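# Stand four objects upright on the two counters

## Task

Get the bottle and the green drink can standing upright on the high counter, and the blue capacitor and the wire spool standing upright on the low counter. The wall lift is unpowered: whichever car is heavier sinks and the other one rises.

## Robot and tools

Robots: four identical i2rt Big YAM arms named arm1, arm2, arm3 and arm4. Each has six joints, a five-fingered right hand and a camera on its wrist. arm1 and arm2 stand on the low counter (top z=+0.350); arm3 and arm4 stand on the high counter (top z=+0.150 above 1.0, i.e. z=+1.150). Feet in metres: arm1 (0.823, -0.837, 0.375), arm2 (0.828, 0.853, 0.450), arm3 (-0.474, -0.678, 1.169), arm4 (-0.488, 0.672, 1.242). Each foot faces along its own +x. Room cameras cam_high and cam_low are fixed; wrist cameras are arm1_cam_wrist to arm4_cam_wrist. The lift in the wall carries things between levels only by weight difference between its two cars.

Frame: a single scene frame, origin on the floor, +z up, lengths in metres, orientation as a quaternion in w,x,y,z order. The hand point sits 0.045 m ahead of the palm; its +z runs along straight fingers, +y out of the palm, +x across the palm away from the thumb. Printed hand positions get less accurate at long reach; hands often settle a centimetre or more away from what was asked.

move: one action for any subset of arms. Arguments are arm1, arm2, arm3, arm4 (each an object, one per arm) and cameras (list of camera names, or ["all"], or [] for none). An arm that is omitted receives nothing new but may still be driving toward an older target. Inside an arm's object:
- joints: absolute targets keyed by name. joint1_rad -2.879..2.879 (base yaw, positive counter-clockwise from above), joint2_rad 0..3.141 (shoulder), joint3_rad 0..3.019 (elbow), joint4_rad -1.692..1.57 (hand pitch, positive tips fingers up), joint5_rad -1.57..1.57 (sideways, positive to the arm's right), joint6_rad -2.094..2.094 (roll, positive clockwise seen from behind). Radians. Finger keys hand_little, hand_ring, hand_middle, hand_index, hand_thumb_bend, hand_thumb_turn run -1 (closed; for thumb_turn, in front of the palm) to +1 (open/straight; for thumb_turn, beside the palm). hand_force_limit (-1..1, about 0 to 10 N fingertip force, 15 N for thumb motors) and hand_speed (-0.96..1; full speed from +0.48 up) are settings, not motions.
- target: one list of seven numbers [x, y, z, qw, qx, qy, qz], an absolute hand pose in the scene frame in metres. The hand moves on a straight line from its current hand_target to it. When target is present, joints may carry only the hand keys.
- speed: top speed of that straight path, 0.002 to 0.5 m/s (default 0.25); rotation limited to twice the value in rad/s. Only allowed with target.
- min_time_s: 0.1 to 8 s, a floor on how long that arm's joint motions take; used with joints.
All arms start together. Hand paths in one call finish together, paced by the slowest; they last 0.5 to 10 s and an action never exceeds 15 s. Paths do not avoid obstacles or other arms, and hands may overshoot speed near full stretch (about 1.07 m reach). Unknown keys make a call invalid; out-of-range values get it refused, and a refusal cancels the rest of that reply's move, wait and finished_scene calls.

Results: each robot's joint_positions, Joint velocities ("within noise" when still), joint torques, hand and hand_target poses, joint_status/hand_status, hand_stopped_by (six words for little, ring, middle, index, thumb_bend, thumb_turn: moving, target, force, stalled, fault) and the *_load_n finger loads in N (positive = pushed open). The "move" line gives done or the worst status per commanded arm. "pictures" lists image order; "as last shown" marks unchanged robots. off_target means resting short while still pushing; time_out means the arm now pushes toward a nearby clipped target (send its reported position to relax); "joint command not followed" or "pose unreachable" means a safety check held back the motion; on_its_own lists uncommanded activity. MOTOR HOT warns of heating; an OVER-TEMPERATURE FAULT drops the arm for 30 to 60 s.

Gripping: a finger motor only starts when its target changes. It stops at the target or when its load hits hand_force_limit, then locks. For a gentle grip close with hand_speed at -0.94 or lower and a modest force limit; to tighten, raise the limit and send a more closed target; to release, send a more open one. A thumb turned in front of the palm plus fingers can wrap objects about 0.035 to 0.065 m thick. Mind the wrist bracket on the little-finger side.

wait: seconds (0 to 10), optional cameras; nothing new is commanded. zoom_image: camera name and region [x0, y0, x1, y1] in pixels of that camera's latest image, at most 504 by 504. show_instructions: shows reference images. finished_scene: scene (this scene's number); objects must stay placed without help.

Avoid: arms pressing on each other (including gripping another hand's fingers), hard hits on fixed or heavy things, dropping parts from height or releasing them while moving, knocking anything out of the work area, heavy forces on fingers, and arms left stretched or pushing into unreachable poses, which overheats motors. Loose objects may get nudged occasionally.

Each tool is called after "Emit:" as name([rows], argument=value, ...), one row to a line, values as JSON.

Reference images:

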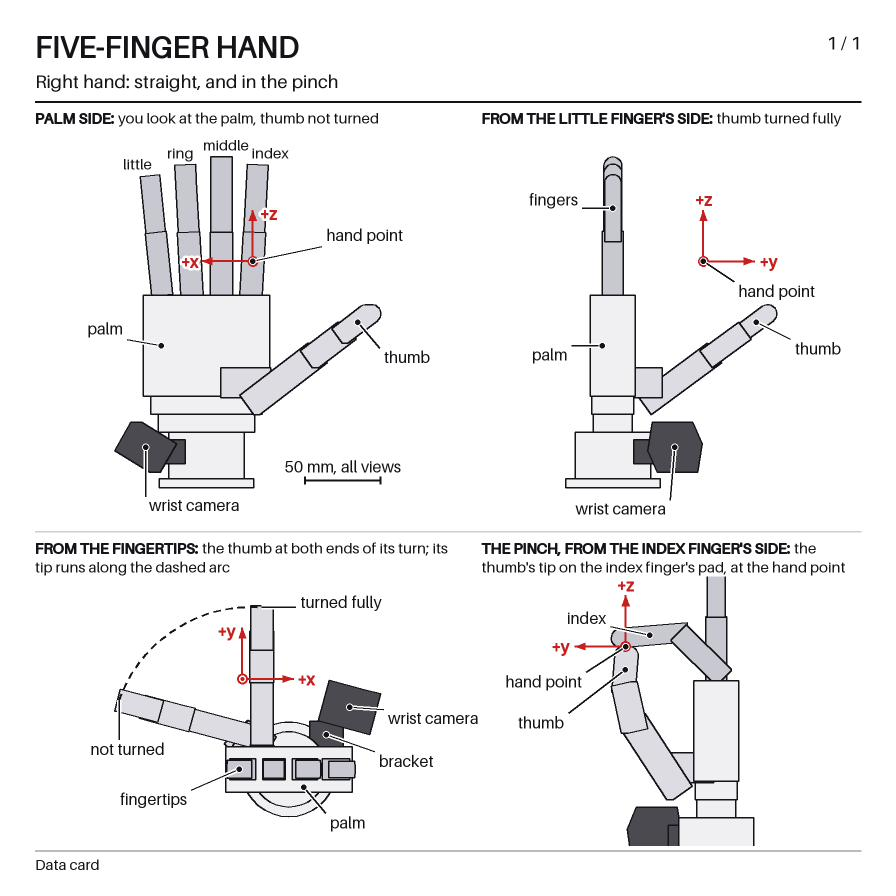

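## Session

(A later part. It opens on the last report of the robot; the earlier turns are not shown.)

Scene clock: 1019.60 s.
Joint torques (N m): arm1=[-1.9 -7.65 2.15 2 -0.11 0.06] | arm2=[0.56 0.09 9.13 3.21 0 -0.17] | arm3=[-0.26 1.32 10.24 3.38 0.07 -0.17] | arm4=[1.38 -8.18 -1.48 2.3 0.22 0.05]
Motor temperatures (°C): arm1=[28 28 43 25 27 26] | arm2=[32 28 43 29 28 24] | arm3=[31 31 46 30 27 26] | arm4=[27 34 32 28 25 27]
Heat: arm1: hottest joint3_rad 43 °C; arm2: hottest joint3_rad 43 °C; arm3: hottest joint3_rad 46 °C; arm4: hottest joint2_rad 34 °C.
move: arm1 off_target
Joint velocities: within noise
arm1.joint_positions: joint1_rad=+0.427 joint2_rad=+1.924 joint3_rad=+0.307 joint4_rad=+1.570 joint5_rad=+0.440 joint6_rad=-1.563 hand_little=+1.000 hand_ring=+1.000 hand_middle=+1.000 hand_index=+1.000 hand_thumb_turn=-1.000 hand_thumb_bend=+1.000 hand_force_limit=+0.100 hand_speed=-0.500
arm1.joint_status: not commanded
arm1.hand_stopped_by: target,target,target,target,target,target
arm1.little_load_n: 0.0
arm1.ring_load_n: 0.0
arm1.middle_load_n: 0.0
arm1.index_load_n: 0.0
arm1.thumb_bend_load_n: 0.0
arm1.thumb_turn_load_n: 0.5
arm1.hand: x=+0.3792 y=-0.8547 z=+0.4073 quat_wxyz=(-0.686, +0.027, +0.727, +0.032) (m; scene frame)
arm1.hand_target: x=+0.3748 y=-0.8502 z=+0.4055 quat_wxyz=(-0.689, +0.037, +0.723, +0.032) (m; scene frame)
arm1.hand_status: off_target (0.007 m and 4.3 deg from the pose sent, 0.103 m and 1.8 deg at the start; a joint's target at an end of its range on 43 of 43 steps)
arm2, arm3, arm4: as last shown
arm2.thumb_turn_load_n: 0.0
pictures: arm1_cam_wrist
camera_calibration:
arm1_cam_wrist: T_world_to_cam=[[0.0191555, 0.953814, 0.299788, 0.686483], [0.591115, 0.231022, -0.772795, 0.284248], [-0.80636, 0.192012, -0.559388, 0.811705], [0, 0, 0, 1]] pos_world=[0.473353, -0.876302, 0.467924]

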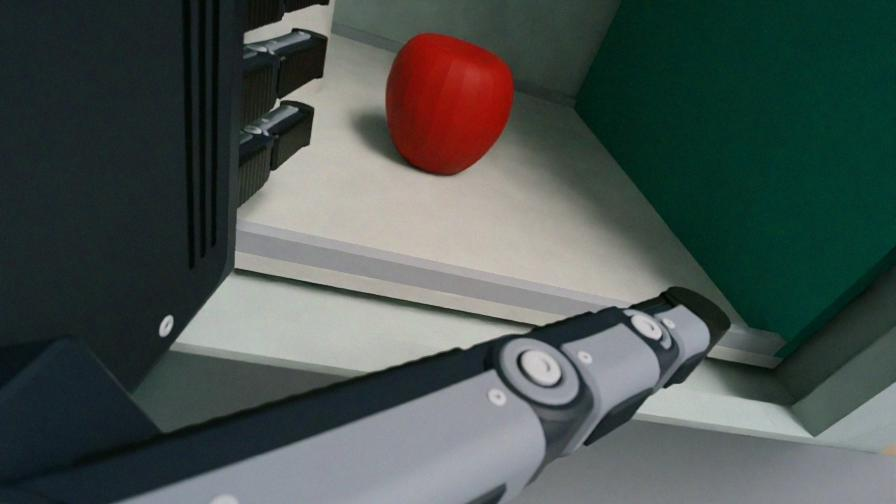

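Emit:
move(arm1={"target": [0.225, -0.832, 0.40, 0.7126, -0.0305, -0.7002, -0.0311], "speed": 0.1}, cameras=["arm1_cam_wrist"])

Scene clock: 1034.83 s.
Joint torques (N m): arm1=[-1.85 -11.63 5.22 1.2 -0.14 -0.18] | arm2=[0.67 0.21 9.14 3.23 -0.01 -0.17] | arm3=[0.09 1.85 10.24 3.32 0.08 -0.19] | arm4=[1.55 -8.29 -1.37 2.29 0.24 0.04]
Motor temperatures (°C): arm1=[28 28 41 25 27 26] | arm2=[32 28 43 29 28 24] | arm3=[31 31 46 30 27 26] | arm4=[27 34 32 28 25 27]
Heat: arm1: hottest joint3_rad 41 °C; arm2: hottest joint3_rad 43 °C; arm3: hottest joint3_rad 46 °C; arm4: hottest joint2_rad 34 °C.
move: arm1 off_target
Joint velocities: within noise
arm1.joint_positions: joint1_rad=+0.263 joint2_rad=+2.050 joint3_rad=+0.681 joint4_rad=+1.411 joint5_rad=+0.265 joint6_rad=-1.570 hand_little=+1.000 hand_ring=+1.000 hand_middle=+1.000 hand_index=+1.000 hand_thumb_turn=-1.000 hand_thumb_bend=+1.000 hand_force_limit=+0.100 hand_speed=-0.500
arm1.joint_status: not commanded
arm1.hand_stopped_by: target,target,target,target,target,target
arm1.little_load_n: 0.0
arm1.ring_load_n: 0.0
arm1.middle_load_n: 0.0
arm1.index_load_n: 0.0
arm1.thumb_bend_load_n: 0.0
arm1.thumb_turn_load_n: 0.0
arm1.hand: x=+0.2319 y=-0.8394 z=+0.4064 quat_wxyz=(-0.716, +0.031, +0.697, +0.021) (m; scene frame)
arm1.hand_target: x=+0.2254 y=-0.8320 z=+0.4000 quat_wxyz=(-0.713, +0.031, +0.700, +0.031) (m; scene frame)
arm1.hand_status: off_target (0.012 m and 1.2 deg from the pose sent, 0.156 m and 4.3 deg at the start)
arm2, arm3, arm4: as last shown
arm2.thumb_turn_load_n: 0.5
arm4.thumb_turn_load_n: 0.5
pictures: arm1_cam_wrist
camera_calibration:
arm1_cam_wrist: T_world_to_cam=[[0.0345866, 0.959288, 0.280303, 0.683811], [0.52133, 0.22197, -0.823981, 0.396375], [-0.852654, 0.174629, -0.492428, 0.658281], [0, 0, 0, 1]] pos_world=[0.330993, -0.85891, 0.459087]

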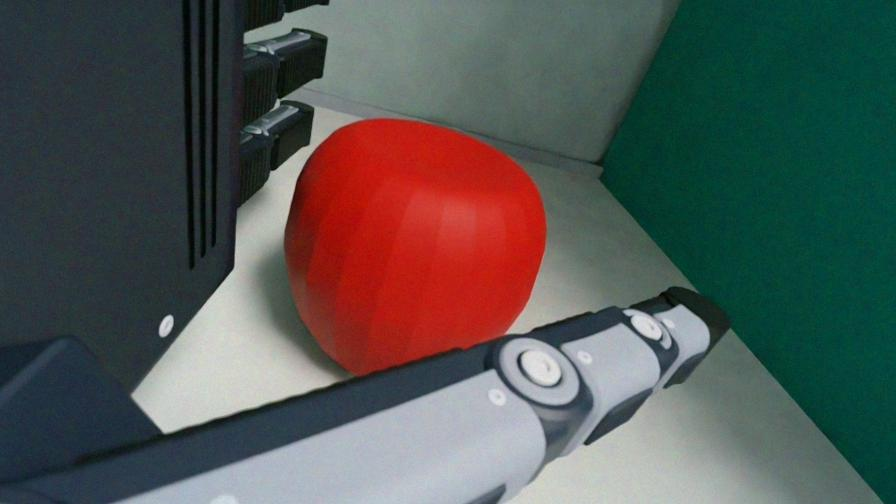

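Emit:
move(arm1={"target": [0.227, -0.832, 0.387, 0.7126, -0.0305, -0.7002, -0.0311], "speed": 0.06, "joints": {"hand_speed": -0.6, "hand_index": 0.7, "hand_middle": 0.7, "hand_thumb_bend": 0.75}})

Emit:
move(arm1={"joints": {"hand_speed": -0.94, "hand_force_limit": -0.4, "hand_index": -0.5, "hand_middle": -0.5, "hand_thumb_bend": -0.5}}, cameras=["arm1_cam_wrist"])

Scene clock: 1049.40 s.
Joint torques (N m): arm1=[-1.79 -11.93 4.72 2.09 -0.11 -0.18] | arm2=[0.38 -0.03 9.13 3.23 -0.01 -0.17] | arm3=[0.15 1.9 10.28 3.44 0.05 -0.16] | arm4=[1.55 -8.64 -1.43 2.29 0.22 0.06]
Motor temperatures (°C): arm1=[28 29 39 25 27 26] | arm2=[32 28 43 29 28 24] | arm3=[31 31 46 30 27 26] | arm4=[27 34 32 28 25 27]
Heat: arm1: hottest joint3_rad 39 °C; arm2: hottest joint3_rad 43 °C; arm3: hottest joint3_rad 46 °C; arm4: hottest joint2_rad 34 °C.
move: arm1 done
Joint velocities: within noise
arm1.joint_positions: joint1_rad=+0.263 joint2_rad=+2.093 joint3_rad=+0.687 joint4_rad=+1.423 joint5_rad=+0.265 joint6_rad=-1.570 hand_little=+1.000 hand_ring=+1.000 hand_middle=+0.700 hand_index=+0.700 hand_thumb_turn=-1.000 hand_thumb_bend=+0.750 hand_force_limit=+0.100 hand_speed=-0.600
arm1.joint_status: all done
arm1.hand_stopped_by: target,target,target,target,target,target
arm1.little_load_n: 0.0
arm1.ring_load_n: 0.0
arm1.middle_load_n: 0.0
arm1.index_load_n: 0.0
arm1.thumb_bend_load_n: 0.0
arm1.thumb_turn_load_n: 0.0
arm1.hand: x=+0.2335 y=-0.8392 z=+0.3874 quat_wxyz=(-0.707, +0.029, +0.706, +0.024) (m; scene frame)
arm1.hand_target: x=+0.2274 y=-0.8320 z=+0.3870 quat_wxyz=(-0.712, +0.030, +0.700, +0.031) (m; scene frame)
arm1.hand_status: done (0.010 m and 1.3 deg from the pose sent, 0.021 m and 1.2 deg at the start)
arm2, arm3, arm4: as last shown
arm2.middle_load_n: 0.5
arm2.thumb_turn_load_n: 0.0
arm3.thumb_turn_load_n: 0.5
pictures: none

Scene clock: 1054.63 s.
Joint torques (N m): arm1=[-1.85 -11.93 4.56 2.11 -0.04 -0.19] | arm2=[0.73 0.21 9.17 3.23 0 -0.16] | arm3=[0.15 1.85 10.19 3.37 0.04 -0.18] | arm4=[1.26 -8.47 -1.52 2.37 0.25 0.02]
Motor temperatures (°C): arm1=[28 30 39 25 27 26] | arm2=[32 28 43 29 28 24] | arm3=[31 31 46 30 27 26] | arm4=[27 34 32 28 25 27]
Heat: arm1: hottest joint3_rad 39 °C; arm2: hottest joint3_rad 43 °C; arm3: hottest joint3_rad 46 °C; arm4: hottest joint2_rad 34 °C.
move: arm1 off_target
Joint velocities: within noise
arm1.joint_positions: joint1_rad=+0.263 joint2_rad=+2.093 joint3_rad=+0.690 joint4_rad=+1.423 joint5_rad=+0.263 joint6_rad=-1.570 hand_little=+1.000 hand_ring=+1.000 hand_middle=+0.436 hand_index=+0.430 hand_thumb_turn=-1.000 hand_thumb_bend=+0.621 hand_force_limit=-0.400 hand_speed=-0.940
arm1.joint_status: hand_middle off_target (ended at +0.436, target -0.500); hand_index off_target (ended at +0.430, target -0.500); hand_thumb_bend off_target (ended at +0.621, target -0.500); the others done
arm1.hand_stopped_by: target,target,force,force,force,target
arm1.little_load_n: 0.0
arm1.ring_load_n: 0.0
arm1.middle_load_n: 2.5
arm1.index_load_n: 3.0
arm1.thumb_bend_load_n: 7.0
arm1.thumb_turn_load_n: 1.0
arm1.hand: x=+0.2323 y=-0.8398 z=+0.3882 quat_wxyz=(-0.708, +0.028, +0.705, +0.023) (m; scene frame)
arm1.hand_target: x=+0.2272 y=-0.8320 z=+0.3871 quat_wxyz=(-0.712, +0.030, +0.700, +0.031) (m; scene frame)
arm1.hand_status: not commanded
arm2, arm3, arm4: as last shown
arm2.middle_load_n: 0.0
arm2.thumb_turn_load_n: 0.5
arm3.thumb_turn_load_n: 0.0
pictures: arm1_cam_wrist
camera_calibration:
arm1_cam_wrist: T_world_to_cam=[[0.0261773, 0.957959, 0.285709, 0.688058], [0.538604, 0.227259, -0.811331, 0.376765], [-0.842152, 0.175122, -0.510012, 0.654689], [0, 0, 0, 1]] pos_world=[0.330408, -0.859406, 0.442996]

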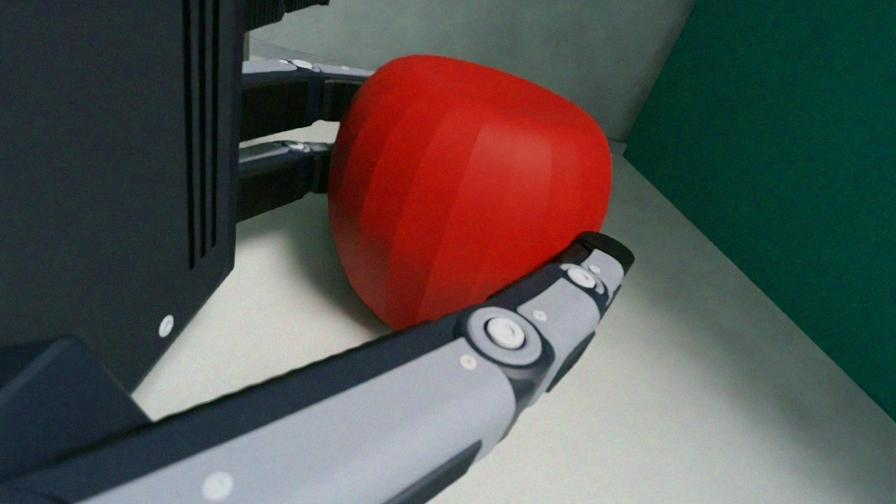

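Emit:
move(arm1={"joints": {"hand_force_limit": 0.2, "hand_index": -0.53, "hand_middle": -0.53, "hand_thumb_bend": -0.53}})

Emit:
move(arm1={"target": [0.47, -0.85, 0.50, 0.7126, -0.0305, -0.7002, -0.0311], "speed": 0.22}, cameras=["arm1_cam_wrist", "cam_low", "cam_high", "arm4_cam_wrist"])

Scene clock: 1065.13 s.
Joint torques (N m): arm1=[-1.79 -11.99 4.55 2.11 -0.02 -0.19] | arm2=[0.73 -0.03 9.11 3.23 0 -0.16] | arm3=[-0.21 1.73 10.3 3.28 0.08 -0.19] | arm4=[1.44 -8.29 -1.46 2.29 0.24 0.05]
Motor temperatures (°C): arm1=[28 30 38 25 27 26] | arm2=[32 28 44 29 28 24] | arm3=[31 31 46 30 27 26] | arm4=[27 34 32 28 25 27]
Heat: arm1: hottest joint3_rad 38 °C; arm2: hottest joint3_rad 44 °C; arm3: hottest joint3_rad 46 °C; arm4: hottest joint2_rad 34 °C.
move: arm1 off_target
Joint velocities: within noise
arm1.joint_positions: joint1_rad=+0.263 joint2_rad=+2.093 joint3_rad=+0.690 joint4_rad=+1.423 joint5_rad=+0.262 joint6_rad=-1.570 hand_little=+1.000 hand_ring=+1.000 hand_middle=+0.399 hand_index=+0.399 hand_thumb_turn=-1.000 hand_thumb_bend=+0.622 hand_force_limit=+0.200 hand_speed=-0.940
arm1.joint_status: hand_middle off_target (ended at +0.399, target -0.530); hand_index off_target (ended at +0.399, target -0.530); hand_thumb_bend off_target (ended at +0.622, target -0.530); the others done
arm1.hand_stopped_by: target,target,force,force,force,target
arm1.little_load_n: 0.0
arm1.ring_load_n: 0.0
arm1.middle_load_n: 6.5
arm1.index_load_n: 5.5
arm1.thumb_bend_load_n: 16.0
arm1.thumb_turn_load_n: 1.5
arm1.hand: x=+0.2323 y=-0.8399 z=+0.3882 quat_wxyz=(-0.708, +0.028, +0.705, +0.023) (m; scene frame)
arm1.hand_target: x=+0.2272 y=-0.8320 z=+0.3871 quat_wxyz=(-0.712, +0.030, +0.700, +0.031) (m; scene frame)
arm1.hand_status: not commanded
arm2, arm3, arm4: as last shown
pictures: none

Scene clock: 1067.63 s.
Joint torques (N m): arm1=[0.67 -4.66 4.16 1.37 0 -0.21] | arm2=[0.62 0.09 9.16 3.26 -0.01 -0.17] | arm3=[-0.09 1.61 10.21 3.38 0.07 -0.15] | arm4=[1.49 -8.64 -1.48 2.28 0.22 0.04]
Motor temperatures (°C): arm1=[28 30 38 25 27 26] | arm2=[32 28 44 29 28 24] | arm3=[31 31 46 30 27 26] | arm4=[27 34 32 28 25 27]
Heat: arm1: hottest joint3_rad 38 °C; arm2: hottest joint3_rad 44 °C; arm3: hottest joint3_rad 46 °C; arm4: hottest joint2_rad 34 °C.
move: arm1 done
Joint velocities: within noise
arm1.joint_positions: joint1_rad=+0.569 joint2_rad=+1.327 joint3_rad=+0.061 joint4_rad=+1.291 joint5_rad=+0.597 joint6_rad=-1.582 hand_little=+1.000 hand_ring=+1.000 hand_middle=+0.399 hand_index=+0.399 hand_thumb_turn=-1.000 hand_thumb_bend=+0.622 hand_force_limit=+0.200 hand_speed=-0.940
arm1.joint_status: not commanded
arm1.hand_stopped_by: target,target,force,force,force,target
arm1.little_load_n: 0.0
arm1.ring_load_n: 0.0
arm1.middle_load_n: 6.0
arm1.index_load_n: 5.5
arm1.thumb_bend_load_n: 16.0
arm1.thumb_turn_load_n: 2.5
arm1.hand: x=+0.4701 y=-0.8450 z=+0.4945 quat_wxyz=(-0.708, +0.037, +0.704, +0.034) (m; scene frame)
arm1.hand_target: x=+0.4700 y=-0.8499 z=+0.4998 quat_wxyz=(-0.713, +0.030, +0.700, +0.031) (m; scene frame)
arm1.hand_status: done (0.007 m and 1.1 deg from the pose sent, 0.263 m and 1.3 deg at the start)
arm2, arm3, arm4: as last shown
arm2.index_load_n: 0.5
arm2.thumb_turn_load_n: 0.0
arm4.thumb_turn_load_n: 0.0
pictures: arm1_cam_wrist, arm4_cam_wrist, cam_high, cam_low
camera_calibration:
arm1_cam_wrist: T_world_to_cam=[[0.0536732, 0.955909, 0.288717, 0.640266], [0.543719, 0.214537, -0.811384, 0.323021], [-0.83755, 0.200531, -0.50823, 0.928432], [0, 0, 0, 1]] pos_world=[0.56761, -0.867515, 0.549096]
arm4_cam_wrist: T_world_to_cam=[[0.113475, -0.967413, 0.226352, 0.494827], [-0.730394, -0.235671, -0.64108, 0.827382], [0.673534, -0.0925795, -0.733336, 1.18859], [0, 0, 0, 1]] pos_world=[-0.25239, 0.783731, 1.29005]

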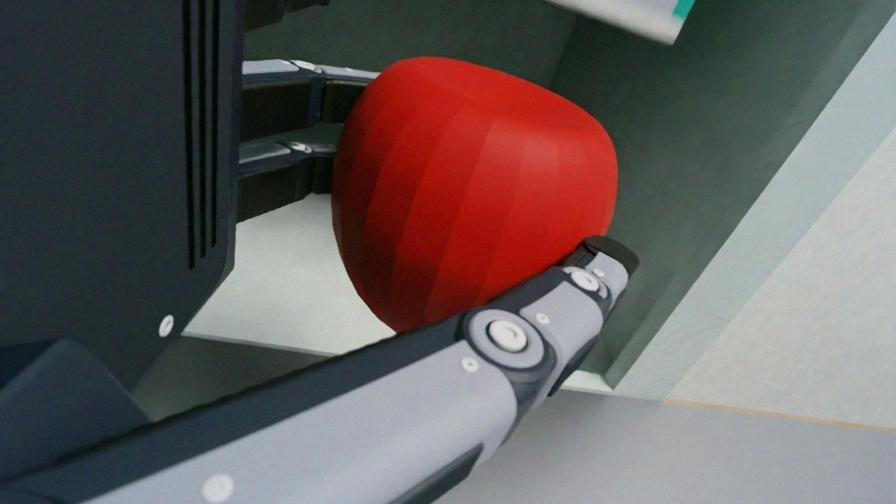

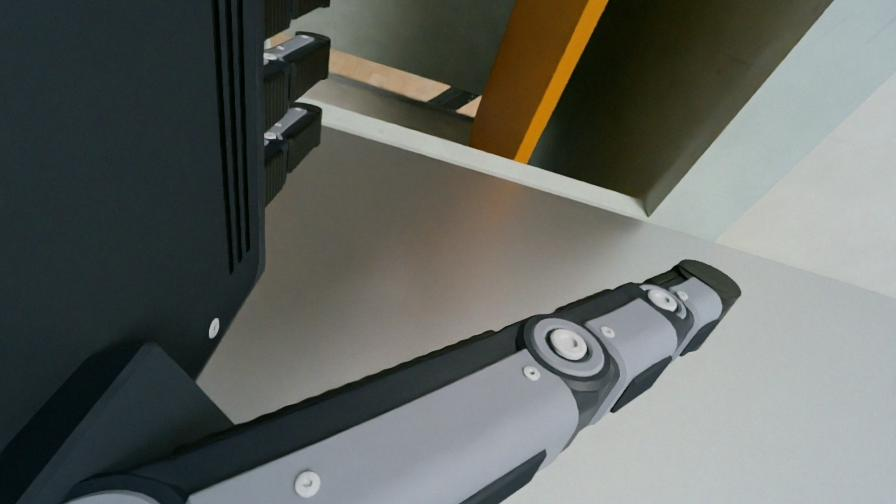

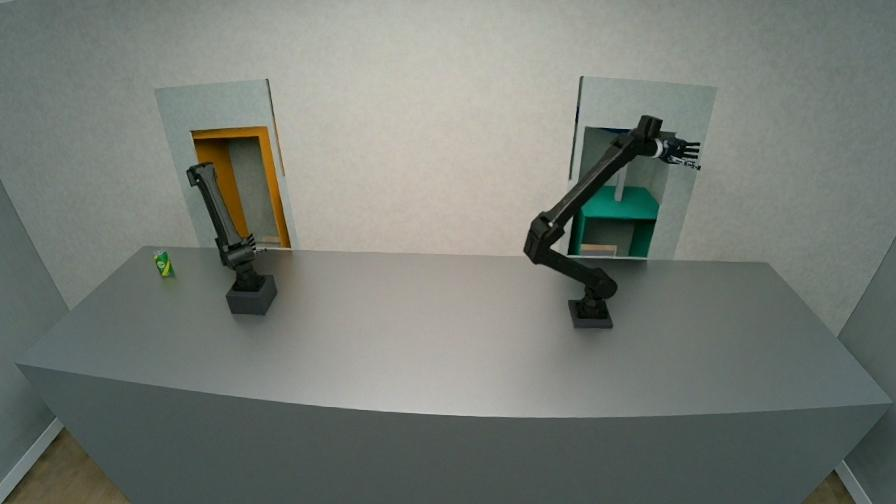

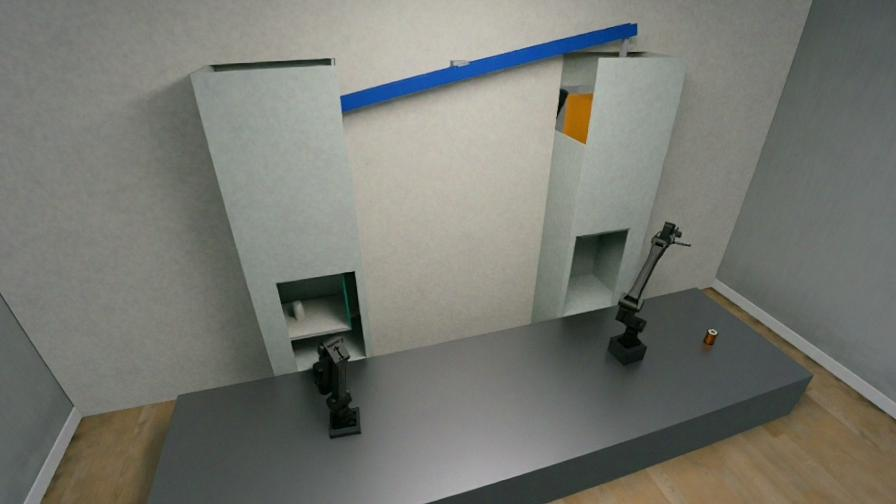

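Emit:
wait(seconds=2, cameras=["cam_high", "cam_low", "arm4_cam_wrist"])

Scene clock: 1073.77 s.
Joint torques (N m): arm1=[0.73 -4.54 4.16 1.36 0 -0.21] | arm2=[0.62 0.26 9.14 3.25 0 -0.16] | arm3=[-0.15 1.67 10.21 3.26 0.07 -0.19] | arm4=[1.55 -8.23 -1.47 2.22 0.2 0.02]
Motor temperatures (°C): arm1=[28 30 38 25 27 26] | arm2=[32 28 44 29 28 24] | arm3=[31 31 46 30 27 26] | arm4=[27 34 32 28 25 27]
Heat: arm1: hottest joint3_rad 38 °C; arm2: hottest joint3_rad 44 °C; arm3: hottest joint3_rad 46 °C; arm4: hottest joint2_rad 34 °C.
Joint velocities: within noise
arm1.joint_positions: joint1_rad=+0.569 joint2_rad=+1.327 joint3_rad=+0.061 joint4_rad=+1.290 joint5_rad=+0.597 joint6_rad=-1.582 hand_little=+1.000 hand_ring=+1.000 hand_middle=+0.399 hand_index=+0.399 hand_thumb_turn=-1.000 hand_thumb_bend=+0.622 hand_force_limit=+0.200 hand_speed=-0.940
arm1.joint_status: not commanded
arm1.hand_stopped_by: target,target,force,force,force,target
arm1.little_load_n: 0.0
arm1.ring_load_n: 0.0
arm1.middle_load_n: 6.0
arm1.index_load_n: 5.5
arm1.thumb_bend_load_n: 16.5
arm1.thumb_turn_load_n: 2.5
arm1.hand: x=+0.4701 y=-0.8450 z=+0.4946 quat_wxyz=(-0.708, +0.037, +0.704, +0.034) (m; scene frame)
arm1.hand_target: x=+0.4700 y=-0.8499 z=+0.4999 quat_wxyz=(-0.713, +0.030, +0.700, +0.031) (m; scene frame)
arm1.hand_status: done (0.007 m and 1.1 deg from the pose sent, 0.263 m and 1.3 deg at the start)
arm2.joint_positions: joint1_rad=-1.089 joint2_rad=+0.648 joint3_rad=+1.357 joint4_rad=-0.923 joint5_rad=+0.000 joint6_rad=-1.560 hand_little=+1.000 hand_ring=+1.000 hand_middle=+1.000 hand_index=+1.000 hand_thumb_turn=-1.000 hand_thumb_bend=+1.000 hand_force_limit=+0.000 hand_speed=+0.000
arm2.joint_status: not commanded
arm2.hand_stopped_by: target,target,target,target,target,target
arm2.little_load_n: 0.0
arm2.ring_load_n: 0.0
arm2.middle_load_n: 0.0
arm2.index_load_n: 0.0
arm2.thumb_bend_load_n: 0.0
arm2.thumb_turn_load_n: 0.5
arm2.hand: x=+0.7168 y=+1.1531 z=+1.0195 quat_wxyz=(+0.546, -0.386, -0.681, -0.298) (m; scene frame)
arm2.hand_target: x=+0.7180 y=+1.1519 z=+1.0391 quat_wxyz=(+0.560, -0.376, -0.670, -0.310) (m; scene frame)
arm2.hand_status: not commanded
arm3.joint_positions: joint1_rad=-1.192 joint2_rad=+0.578 joint3_rad=+1.359 joint4_rad=-0.919 joint5_rad=+0.000 joint6_rad=-1.561 hand_little=+1.000 hand_ring=+1.000 hand_middle=+1.000 hand_index=+1.000 hand_thumb_turn=-1.000 hand_thumb_bend=+1.000 hand_force_limit=+0.000 hand_speed=+0.000
arm3.joint_status: not commanded
arm3.hand_stopped_by: target,target,target,target,target,target
arm3.little_load_n: 0.0
arm3.ring_load_n: 0.0
arm3.middle_load_n: 0.0
arm3.index_load_n: 0.0
arm3.thumb_bend_load_n: 0.0
arm3.thumb_turn_load_n: 0.0
arm3.hand: x=-0.4310 y=-0.9569 z=+1.7638 quat_wxyz=(+0.367, +0.621, -0.429, +0.544) (m; scene frame)
arm3.hand_target: x=-0.4324 y=-0.9544 z=+1.7788 quat_wxyz=(+0.378, +0.612, -0.420, +0.554) (m; scene frame)
arm3.hand_status: not commanded
arm4.joint_positions: joint1_rad=+0.808 joint2_rad=+2.090 joint3_rad=+0.161 joint4_rad=+1.568 joint5_rad=+0.769 joint6_rad=-1.336 hand_little=+1.000 hand_ring=+1.000 hand_middle=+1.000 hand_index=+1.000 hand_thumb_turn=-1.000 hand_thumb_bend=+1.000 hand_force_limit=+0.500 hand_speed=-0.300
arm4.joint_status: not commanded
arm4.hand_stopped_by: target,target,target,target,target,target
arm4.little_load_n: 0.0
arm4.ring_load_n: 0.0
arm4.middle_load_n: 0.0
arm4.index_load_n: 0.0
arm4.thumb_bend_load_n: 0.0
arm4.thumb_turn_load_n: 0.0
arm4.hand: x=-0.1688 y=+0.7697 z=+1.2081 quat_wxyz=(-0.006, +0.790, +0.023, +0.613) (m; scene frame)
arm4.hand_target: x=-0.1698 y=+0.7755 z=+1.2105 quat_wxyz=(-0.018, +0.786, +0.020, +0.617) (m; scene frame)
arm4.hand_status: not commanded
wait: 2.00 s; at rest from the start
pictures: arm4_cam_wrist, cam_high, cam_low
camera_calibration:
arm4_cam_wrist: T_world_to_cam=[[0.113475, -0.967413, 0.226352, 0.494827], [-0.730394, -0.235671, -0.64108, 0.827382], [0.673534, -0.0925795, -0.733336, 1.18859], [0, 0, 0, 1]] pos_world=[-0.25239, 0.783731, 1.29005]

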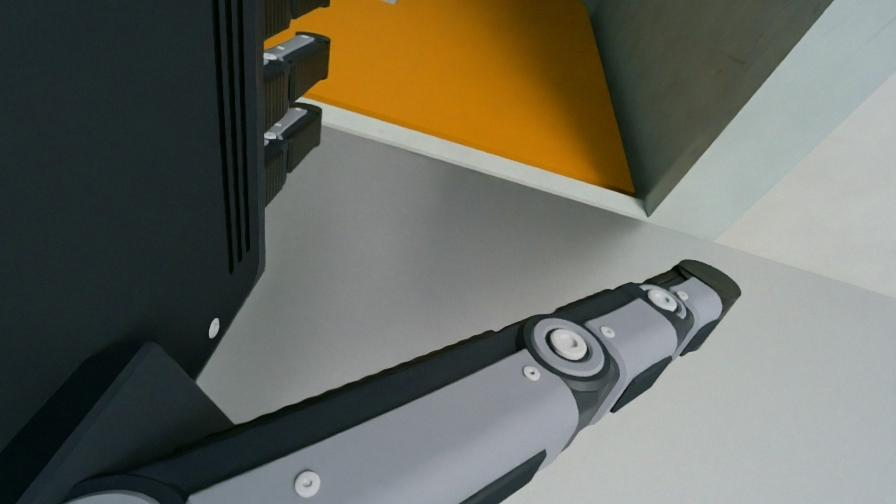

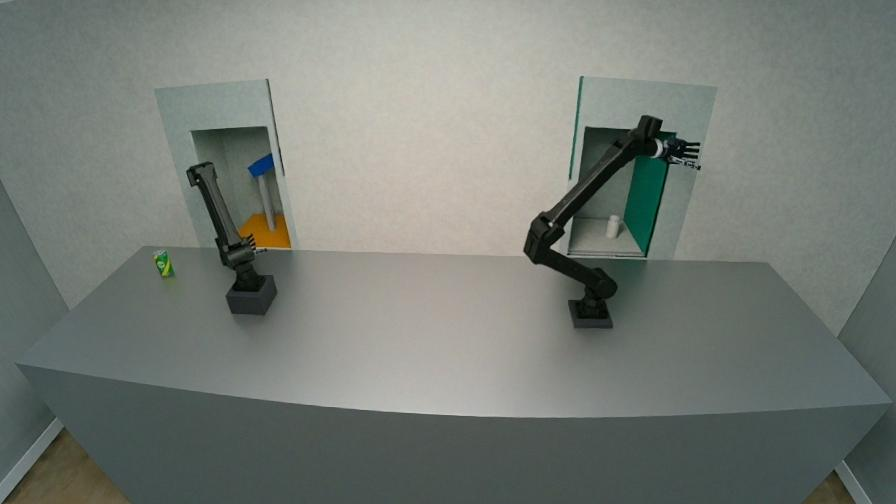

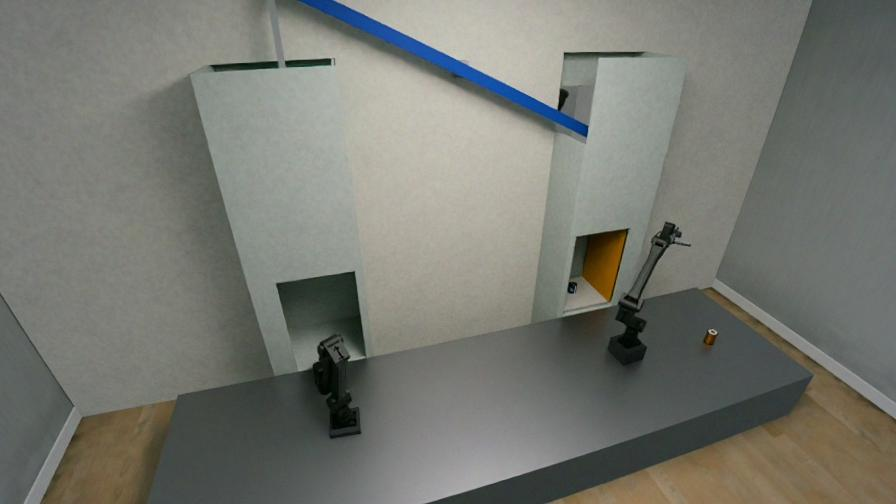

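Emit:
move(arm3={"joints": {"joint1_rad": -0.25, "joint4_rad": -0.75}, "min_time_s": 2.5}, arm2={"joints": {"joint1_rad": -0.12, "joint4_rad": -0.7}, "min_time_s": 2.5}, arm1={"joints": {"joint1_rad": 1.57}, "min_time_s": 2.5})

Emit:
move(arm3={"target": [-0.19, -0.87, 1.32, -0.0931, -0.6949, 0.0915, -0.7071], "speed": 0.2}, arm2={"target": [0.47, 0.85, 0.52, 0.7126, -0.0305, -0.7002, -0.0311], "speed": 0.2}, cameras=["arm1_cam_wrist", "arm2_cam_wrist", "arm3_cam_wrist", "cam_low"])

Scene clock: 1121.50 s.
Joint torques (N m): arm1=[0.56 -4.48 4.3 1.36 -0.06 -0.21] | arm2=[1.44 0.32 9.07 3.22 -0.04 -0.16] | arm3=[0.26 1.79 10.19 3.36 0.06 -0.17] | arm4=[1.14 -8.29 -1.48 2.22 0.23 0.05]
Motor temperatures (°C): arm1=[27 29 36 25 27 26] | arm2=[32 28 44 29 28 24] | arm3=[31 31 46 30 27 26] | arm4=[27 34 31 28 25 27]
Heat: arm1: hottest joint3_rad 36 °C; arm2: hottest joint3_rad 44 °C; arm3: hottest joint3_rad 46 °C; arm4: hottest joint2_rad 34 °C.
move: arm1 done; arm2 done; arm3 done
Joint velocities: within noise
arm1.joint_positions: joint1_rad=+1.555 joint2_rad=+1.327 joint3_rad=+0.061 joint4_rad=+1.290 joint5_rad=+0.598 joint6_rad=-1.582 hand_little=+1.000 hand_ring=+1.000 hand_middle=+0.399 hand_index=+0.399 hand_thumb_turn=-1.000 hand_thumb_bend=+0.622 hand_force_limit=+0.200 hand_speed=-0.940
arm1.joint_status: all done
arm1.hand_stopped_by: target,target,force,force,force,target
arm1.little_load_n: 0.0
arm1.ring_load_n: 0.0
arm1.middle_load_n: 6.0
arm1.index_load_n: 5.0
arm1.thumb_bend_load_n: 16.0
arm1.thumb_turn_load_n: 2.5
arm1.hand: x=+0.6343 y=-1.1337 z=+0.4981 quat_wxyz=(-0.641, -0.295, +0.637, -0.310) (m; scene frame)
arm1.hand_target: x=+0.6382 y=-1.1364 z=+0.5034 quat_wxyz=(-0.644, -0.300, +0.630, -0.315) (m; scene frame)
arm1.hand_status: not commanded
arm2.joint_positions: joint1_rad=-0.132 joint2_rad=+0.648 joint3_rad=+1.357 joint4_rad=-0.723 joint5_rad=+0.000 joint6_rad=-1.560 hand_little=+1.000 hand_ring=+1.000 hand_middle=+1.000 hand_index=+1.000 hand_thumb_turn=-1.000 hand_thumb_bend=+1.000 hand_force_limit=+0.000 hand_speed=+0.000
arm2.joint_status: all done
arm2.hand_stopped_by: target,target,target,target,target,target
arm2.little_load_n: 0.0
arm2.ring_load_n: 0.0
arm2.middle_load_n: 0.0
arm2.index_load_n: 0.0
arm2.thumb_bend_load_n: 0.0
arm2.thumb_turn_load_n: 0.0
arm2.hand: x=+0.5120 y=+0.9412 z=+1.0744 quat_wxyz=(+0.701, -0.031, -0.713, -0.012) (m; scene frame)
arm2.hand_target: x=+0.5155 y=+0.9378 z=+1.0946 quat_wxyz=(+0.717, -0.022, -0.696, -0.012) (m; scene frame)
arm2.hand_status: not commanded
arm3.joint_positions: joint1_rad=-0.257 joint2_rad=+0.578 joint3_rad=+1.359 joint4_rad=-0.769 joint5_rad=+0.000 joint6_rad=-1.561 hand_little=+1.000 hand_ring=+1.000 hand_middle=+1.000 hand_index=+1.000 hand_thumb_turn=-1.000 hand_thumb_bend=+1.000 hand_force_limit=+0.000 hand_speed=+0.000
arm3.joint_status: all done
arm3.hand_stopped_by: target,target,target,target,target,target
arm3.little_load_n: 0.0
arm3.ring_load_n: 0.0
arm3.middle_load_n: 0.0
arm3.index_load_n: 0.5
arm3.thumb_bend_load_n: 0.0
arm3.thumb_turn_load_n: 0.5
arm3.hand: x=-0.2183 y=-0.8111 z=+1.8042 quat_wxyz=(+0.089, +0.696, -0.097, +0.706) (m; scene frame)
arm3.hand_target: x=-0.2218 y=-0.8086 z=+1.8194 quat_wxyz=(+0.092, +0.683, -0.089, +0.719) (m; scene frame)
arm3.hand_status: not commanded
arm4: as last shown
arm4.ring_load_n: -0.5
arm4.thumb_turn_load_n: 0.5
pictures: none

Scene clock: 1125.60 s.
Joint torques (N m): arm1=[0.62 -4.54 4.29 1.37 -0.06 -0.21] | arm2=[1.67 -4.72 2.54 3.06 0.13 -0.17] | arm3=[-0.09 0.15 10.39 1.81 0.05 -0.08] | arm4=[1.44 -8.47 -1.48 2.28 0.25 0.03]
Motor temperatures (°C): arm1=[27 29 36 25 27 26] | arm2=[32 28 44 29 28 24] | arm3=[31 31 46 30 27 26] | arm4=[27 34 31 28 25 27]
Heat: arm1: hottest joint3_rad 36 °C; arm2: hottest joint3_rad 44 °C; arm3: hottest joint3_rad 46 °C; arm4: hottest joint2_rad 34 °C.
move: arm2 off_target; arm3 not_followed
Joint velocities: within noise
arm1, arm4: as last shown
arm1.middle_load_n: 6.5
arm1.thumb_bend_load_n: 16.5
arm2.joint_positions: joint1_rad=+0.365 joint2_rad=+1.682 joint3_rad=+0.055 joint4_rad=+1.537 joint5_rad=+0.542 joint6_rad=-1.534 hand_little=+1.000 hand_ring=+1.000 hand_middle=+1.000 hand_index=+1.000 hand_thumb_turn=-1.000 hand_thumb_bend=+1.000 hand_force_limit=+0.000 hand_speed=+0.000
arm2.joint_status: not commanded
arm2.hand_stopped_by: target,target,target,target,target,target
arm2.little_load_n: 0.0
arm2.ring_load_n: 0.0
arm2.middle_load_n: 0.0
arm2.index_load_n: 0.0
arm2.thumb_bend_load_n: 0.0
arm2.thumb_turn_load_n: 0.5
arm2.hand: x=+0.4775 y=+0.8570 z=+0.5146 quat_wxyz=(+0.677, -0.041, -0.734, -0.034) (m; scene frame)
arm2.hand_target: x=+0.4701 y=+0.8499 z=+0.5206 quat_wxyz=(+0.687, -0.039, -0.725, -0.029) (m; scene frame)
arm2.hand_status: off_target (0.012 m and 5.8 deg from the pose sent, 0.564 m and 2.9 deg at the start; a joint's target at an end of its range on 23 of 123 steps)
arm3.joint_positions: joint1_rad=-0.614 joint2_rad=+0.487 joint3_rad=+0.008 joint4_rad=+0.435 joint5_rad=-0.358 joint6_rad=-1.565 hand_little=+1.000 hand_ring=+1.000 hand_middle=+1.000 hand_index=+1.000 hand_thumb_turn=-1.000 hand_thumb_bend=+1.000 hand_force_limit=+0.000 hand_speed=+0.000
arm3.joint_status: not commanded
arm3.hand_stopped_by: target,target,target,target,target,target
arm3.little_load_n: 0.0
arm3.ring_load_n: 0.0
arm3.middle_load_n: 0.0
arm3.index_load_n: 0.0
arm3.thumb_bend_load_n: 0.0
arm3.thumb_turn_load_n: 0.0
arm3.on_its_own: joint1_rad is held at -0.613, not at your -0.250; joint3_rad is held at +0.011, not at its first target +1.377; joint4_rad is held at +0.423, not at your -0.750; joint5_rad is held at -0.358, not at its first target +0.000
arm3.hand: x=-0.1963 y=-0.8629 z=+1.3171 quat_wxyz=(+0.082, +0.714, -0.103, +0.687) (m; scene frame)
arm3.hand_target: x=-0.1963 y=-0.8628 z=+1.3195 quat_wxyz=(+0.083, +0.713, -0.102, +0.689) (m; scene frame)
arm3.hand_status: not_followed (0.010 m and 3.6 deg from the pose sent, 0.488 m and 0.8 deg at the start)
arm4.ring_load_n: 0.0
arm4.thumb_turn_load_n: 0.0
pictures: arm1_cam_wrist, arm2_cam_wrist, arm3_cam_wrist, cam_low
pose unreachable (arm3 arm): on one or more control steps of this call this arm could not follow its commanded pose, so it was not sent that pose on those steps. On the call's last step it was still not sent that pose. It may still have moved: this result reports where it is.
cause: moving toward the commanded pose would bring two parts of the arm too close to each other.
camera_calibration:
arm1_cam_wrist: T_world_to_cam=[[-0.768109, 0.576629, 0.278401, 1.00284], [0.123995, 0.560502, -0.818818, 0.960637], [-0.628198, -0.594421, -0.502026, 0.0886339], [0, 0, 0, 1]] pos_world=[0.706858, -1.06402, 0.551891]
arm2_cam_wrist: T_world_to_cam=[[0.0977994, 0.96751, 0.233153, -0.996927], [0.608986, 0.127114, -0.782929, -0.000813459], [-0.787129, 0.218557, -0.576768, 0.599368], [0, 0, 0, 1]] pos_world=[0.569774, 0.833643, 0.577496]
arm3_cam_wrist: T_world_to_cam=[[-0.234422, -0.947855, 0.21591, -1.14294], [-0.539985, -0.0577239, -0.839693, 0.953873], [0.80837, -0.31343, -0.498296, 0.6584], [0, 0, 0, 1]] pos_world=[-0.285084, -0.821919, 1.37581]

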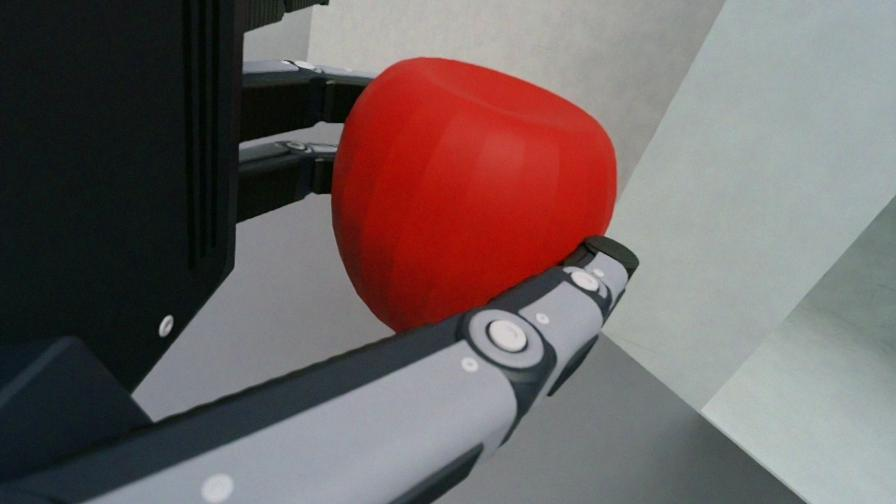

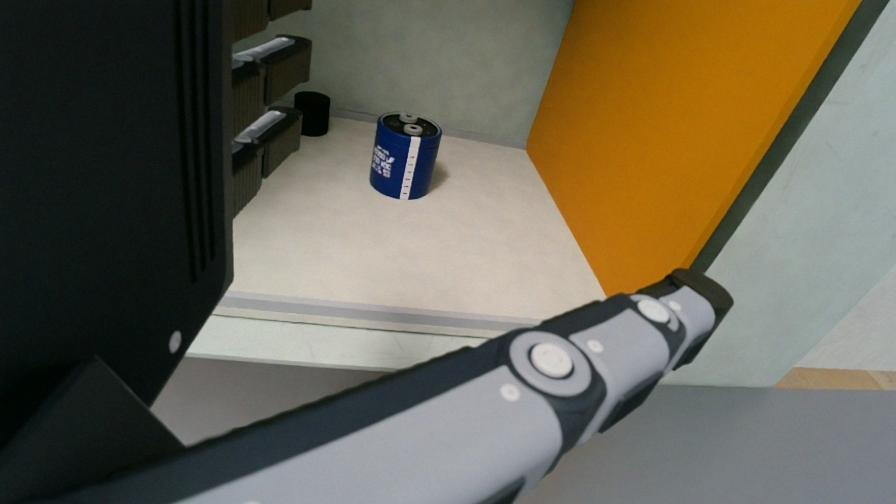

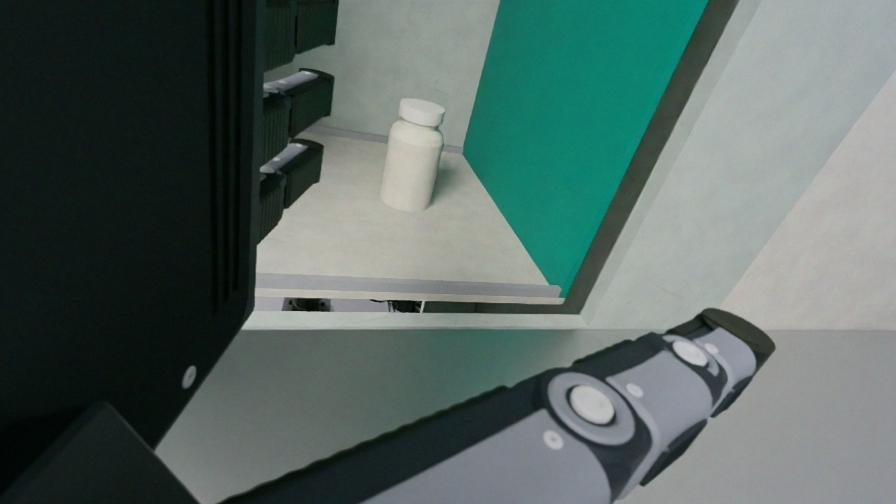

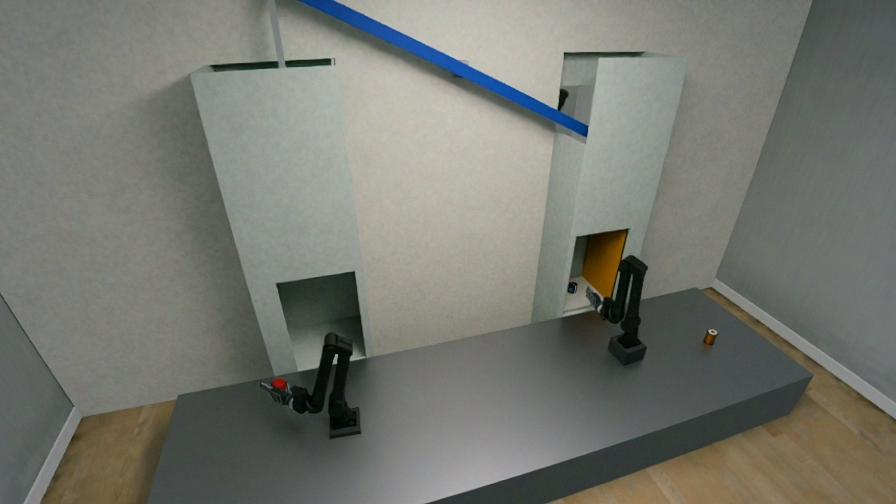

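Emit:
move(arm3={"target": [0.065, -0.915, 1.225, -0.0931, -0.6949, 0.0915, -0.7071], "speed": 0.15}, arm2={"target": [0.30, 0.872, 0.425, 0.7126, -0.0305, -0.7002, -0.0311], "speed": 0.15}, arm1={"target": [0.638, -1.136, 0.40, -0.644, -0.300, 0.630, -0.315], "speed": 0.12}, cameras=["arm1_cam_wrist", "arm2_cam_wrist", "arm3_cam_wrist"])

Scene clock: 1154.43 s.
Joint torques (N m): arm1=[0.26 -5.77 0.87 2.33 0.17 -0.04] | arm2=[0.03 -9.93 2.55 3.17 -0.12 -0.17] | arm3=[0.32 -9.99 6.02 2.81 0.17 -0.13] | arm4=[1.44 -8.41 -1.44 2.28 0.24 0.04]
Motor temperatures (°C): arm1=[27 29 35 25 27 26] | arm2=[32 28 41 29 28 24] | arm3=[31 31 46 29 27 26] | arm4=[27 33 31 28 25 27]
Heat: arm1: hottest joint3_rad 35 °C; arm2: hottest joint3_rad 41 °C; arm3: hottest joint3_rad 46 °C; arm4: hottest joint2_rad 33 °C.
move: arm1 off_target; arm2 off_target; arm3 done
Joint velocities: within noise
arm1.joint_positions: joint1_rad=+1.555 joint2_rad=+1.852 joint3_rad=+0.093 joint4_rad=+1.559 joint5_rad=+0.626 joint6_rad=-1.455 hand_little=+1.000 hand_ring=+1.000 hand_middle=+0.399 hand_index=+0.399 hand_thumb_turn=-1.000 hand_thumb_bend=+0.622 hand_force_limit=+0.200 hand_speed=-0.940
arm1.joint_status: not commanded
arm1.hand_stopped_by: target,target,force,force,force,target
arm1.little_load_n: 0.0
arm1.ring_load_n: 0.0
arm1.middle_load_n: 6.5
arm1.index_load_n: 5.5
arm1.thumb_bend_load_n: 16.5
arm1.thumb_turn_load_n: 2.5
arm1.hand: x=+0.6361 y=-1.1295 z=+0.3973 quat_wxyz=(-0.586, -0.311, +0.698, -0.269) (m; scene frame)
arm1.hand_target: x=+0.6381 y=-1.1362 z=+0.4007 quat_wxyz=(-0.590, -0.305, +0.693, -0.280) (m; scene frame)
arm1.hand_status: off_target (0.007 m and 11.5 deg from the pose sent, 0.098 m and 1.1 deg at the start; a joint's target at an end of its range on 58 of 77 steps)
arm2.joint_positions: joint1_rad=+0.114 joint2_rad=+2.160 joint3_rad=+0.538 joint4_rad=+1.537 joint5_rad=+0.277 joint6_rad=-1.554 hand_little=+1.000 hand_ring=+1.000 hand_middle=+1.000 hand_index=+1.000 hand_thumb_turn=-1.000 hand_thumb_bend=+1.000 hand_force_limit=+0.000 hand_speed=+0.000
arm2.joint_status: not commanded
arm2.hand_stopped_by: target,target,target,target,target,target
arm2.little_load_n: 0.0
arm2.ring_load_n: 0.0
arm2.middle_load_n: 0.0
arm2.index_load_n: 0.0
arm2.thumb_bend_load_n: 0.0
arm2.thumb_turn_load_n: 0.5
arm2.hand: x=+0.3064 y=+0.8672 z=+0.4215 quat_wxyz=(+0.676, -0.037, -0.736, -0.028) (m; scene frame)
arm2.hand_target: x=+0.2999 y=+0.8720 z=+0.4254 quat_wxyz=(+0.685, -0.038, -0.727, -0.032) (m; scene frame)
arm2.hand_status: off_target (0.009 m and 5.9 deg from the pose sent, 0.199 m and 5.8 deg at the start; a joint's target at an end of its range on 77 of 77 steps)
arm3.joint_positions: joint1_rad=-0.334 joint2_rad=+1.936 joint3_rad=+0.593 joint4_rad=+1.355 joint5_rad=-0.077 joint6_rad=-1.565 hand_little=+1.000 hand_ring=+1.000 hand_middle=+1.000 hand_index=+1.000 hand_thumb_turn=-1.000 hand_thumb_bend=+1.000 hand_force_limit=+0.000 hand_speed=+0.000
arm3.joint_status: not commanded
arm3.hand_stopped_by: target,target,target,target,target,target
arm3.little_load_n: 0.0
arm3.ring_load_n: 0.0
arm3.middle_load_n: 0.0
arm3.index_load_n: 0.0
arm3.thumb_bend_load_n: 0.0
arm3.thumb_turn_load_n: 0.0
arm3.hand: x=+0.0569 y=-0.9147 z=+1.2289 quat_wxyz=(+0.091, +0.696, -0.095, +0.705) (m; scene frame)
arm3.hand_target: x=+0.0648 y=-0.9147 z=+1.2250 quat_wxyz=(+0.093, +0.695, -0.091, +0.707) (m; scene frame)
arm3.hand_status: done (0.009 m and 0.5 deg from the pose sent, 0.282 m and 3.6 deg at the start)
arm4: as last shown
pictures: arm1_cam_wrist, arm2_cam_wrist, arm3_cam_wrist
camera_calibration:
arm1_cam_wrist: T_world_to_cam=[[-0.779683, 0.564176, 0.271663, 1.02591], [0.232693, 0.663827, -0.710765, 0.880256], [-0.581334, -0.490957, -0.648854, 0.186977], [0, 0, 0, 1]] pos_world=[0.703749, -1.07133, 0.468275]
arm2_cam_wrist: T_world_to_cam=[[0.0825417, 0.969662, 0.230093, -0.964282], [0.610037, 0.133411, -0.781061, 0.0226732], [-0.788062, 0.204836, -0.580518, 0.422577], [0, 0, 0, 1]] pos_world=[0.398779, 0.845444, 0.484898]
arm3_cam_wrist: T_world_to_cam=[[-0.246606, -0.940758, 0.232722, -1.12711], [-0.499992, -0.0822036, -0.86212, 1.01645], [0.830177, -0.328963, -0.450099, 0.318773], [0, 0, 0, 1]] pos_world=[-0.034375, -0.87192, 1.28208]

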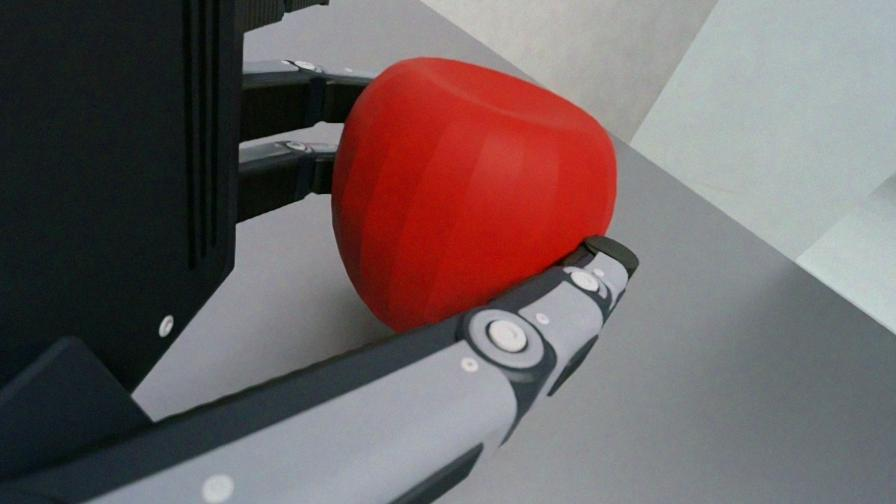

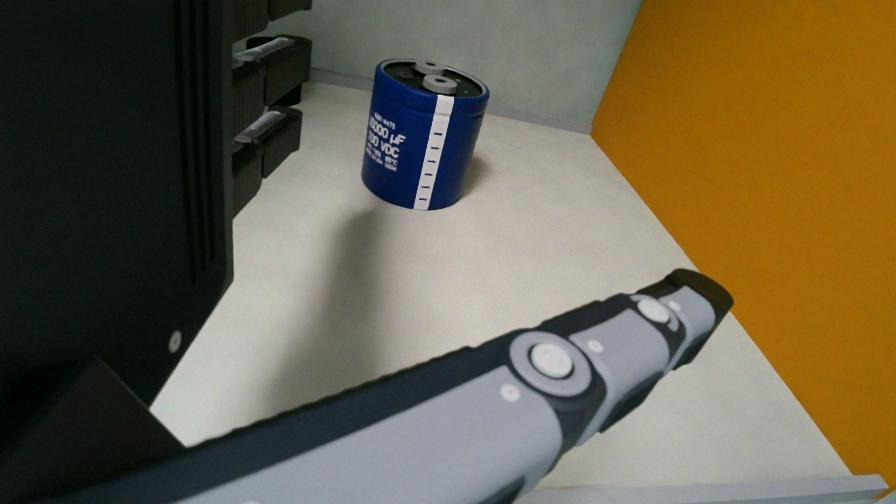

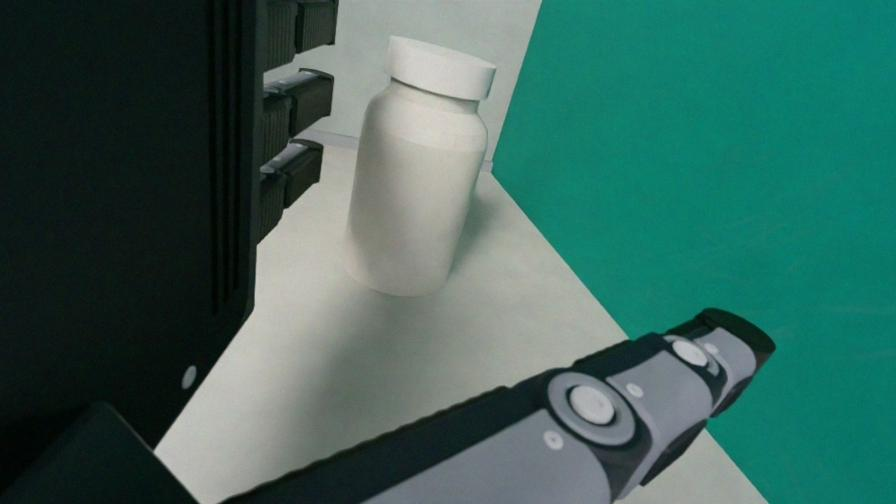

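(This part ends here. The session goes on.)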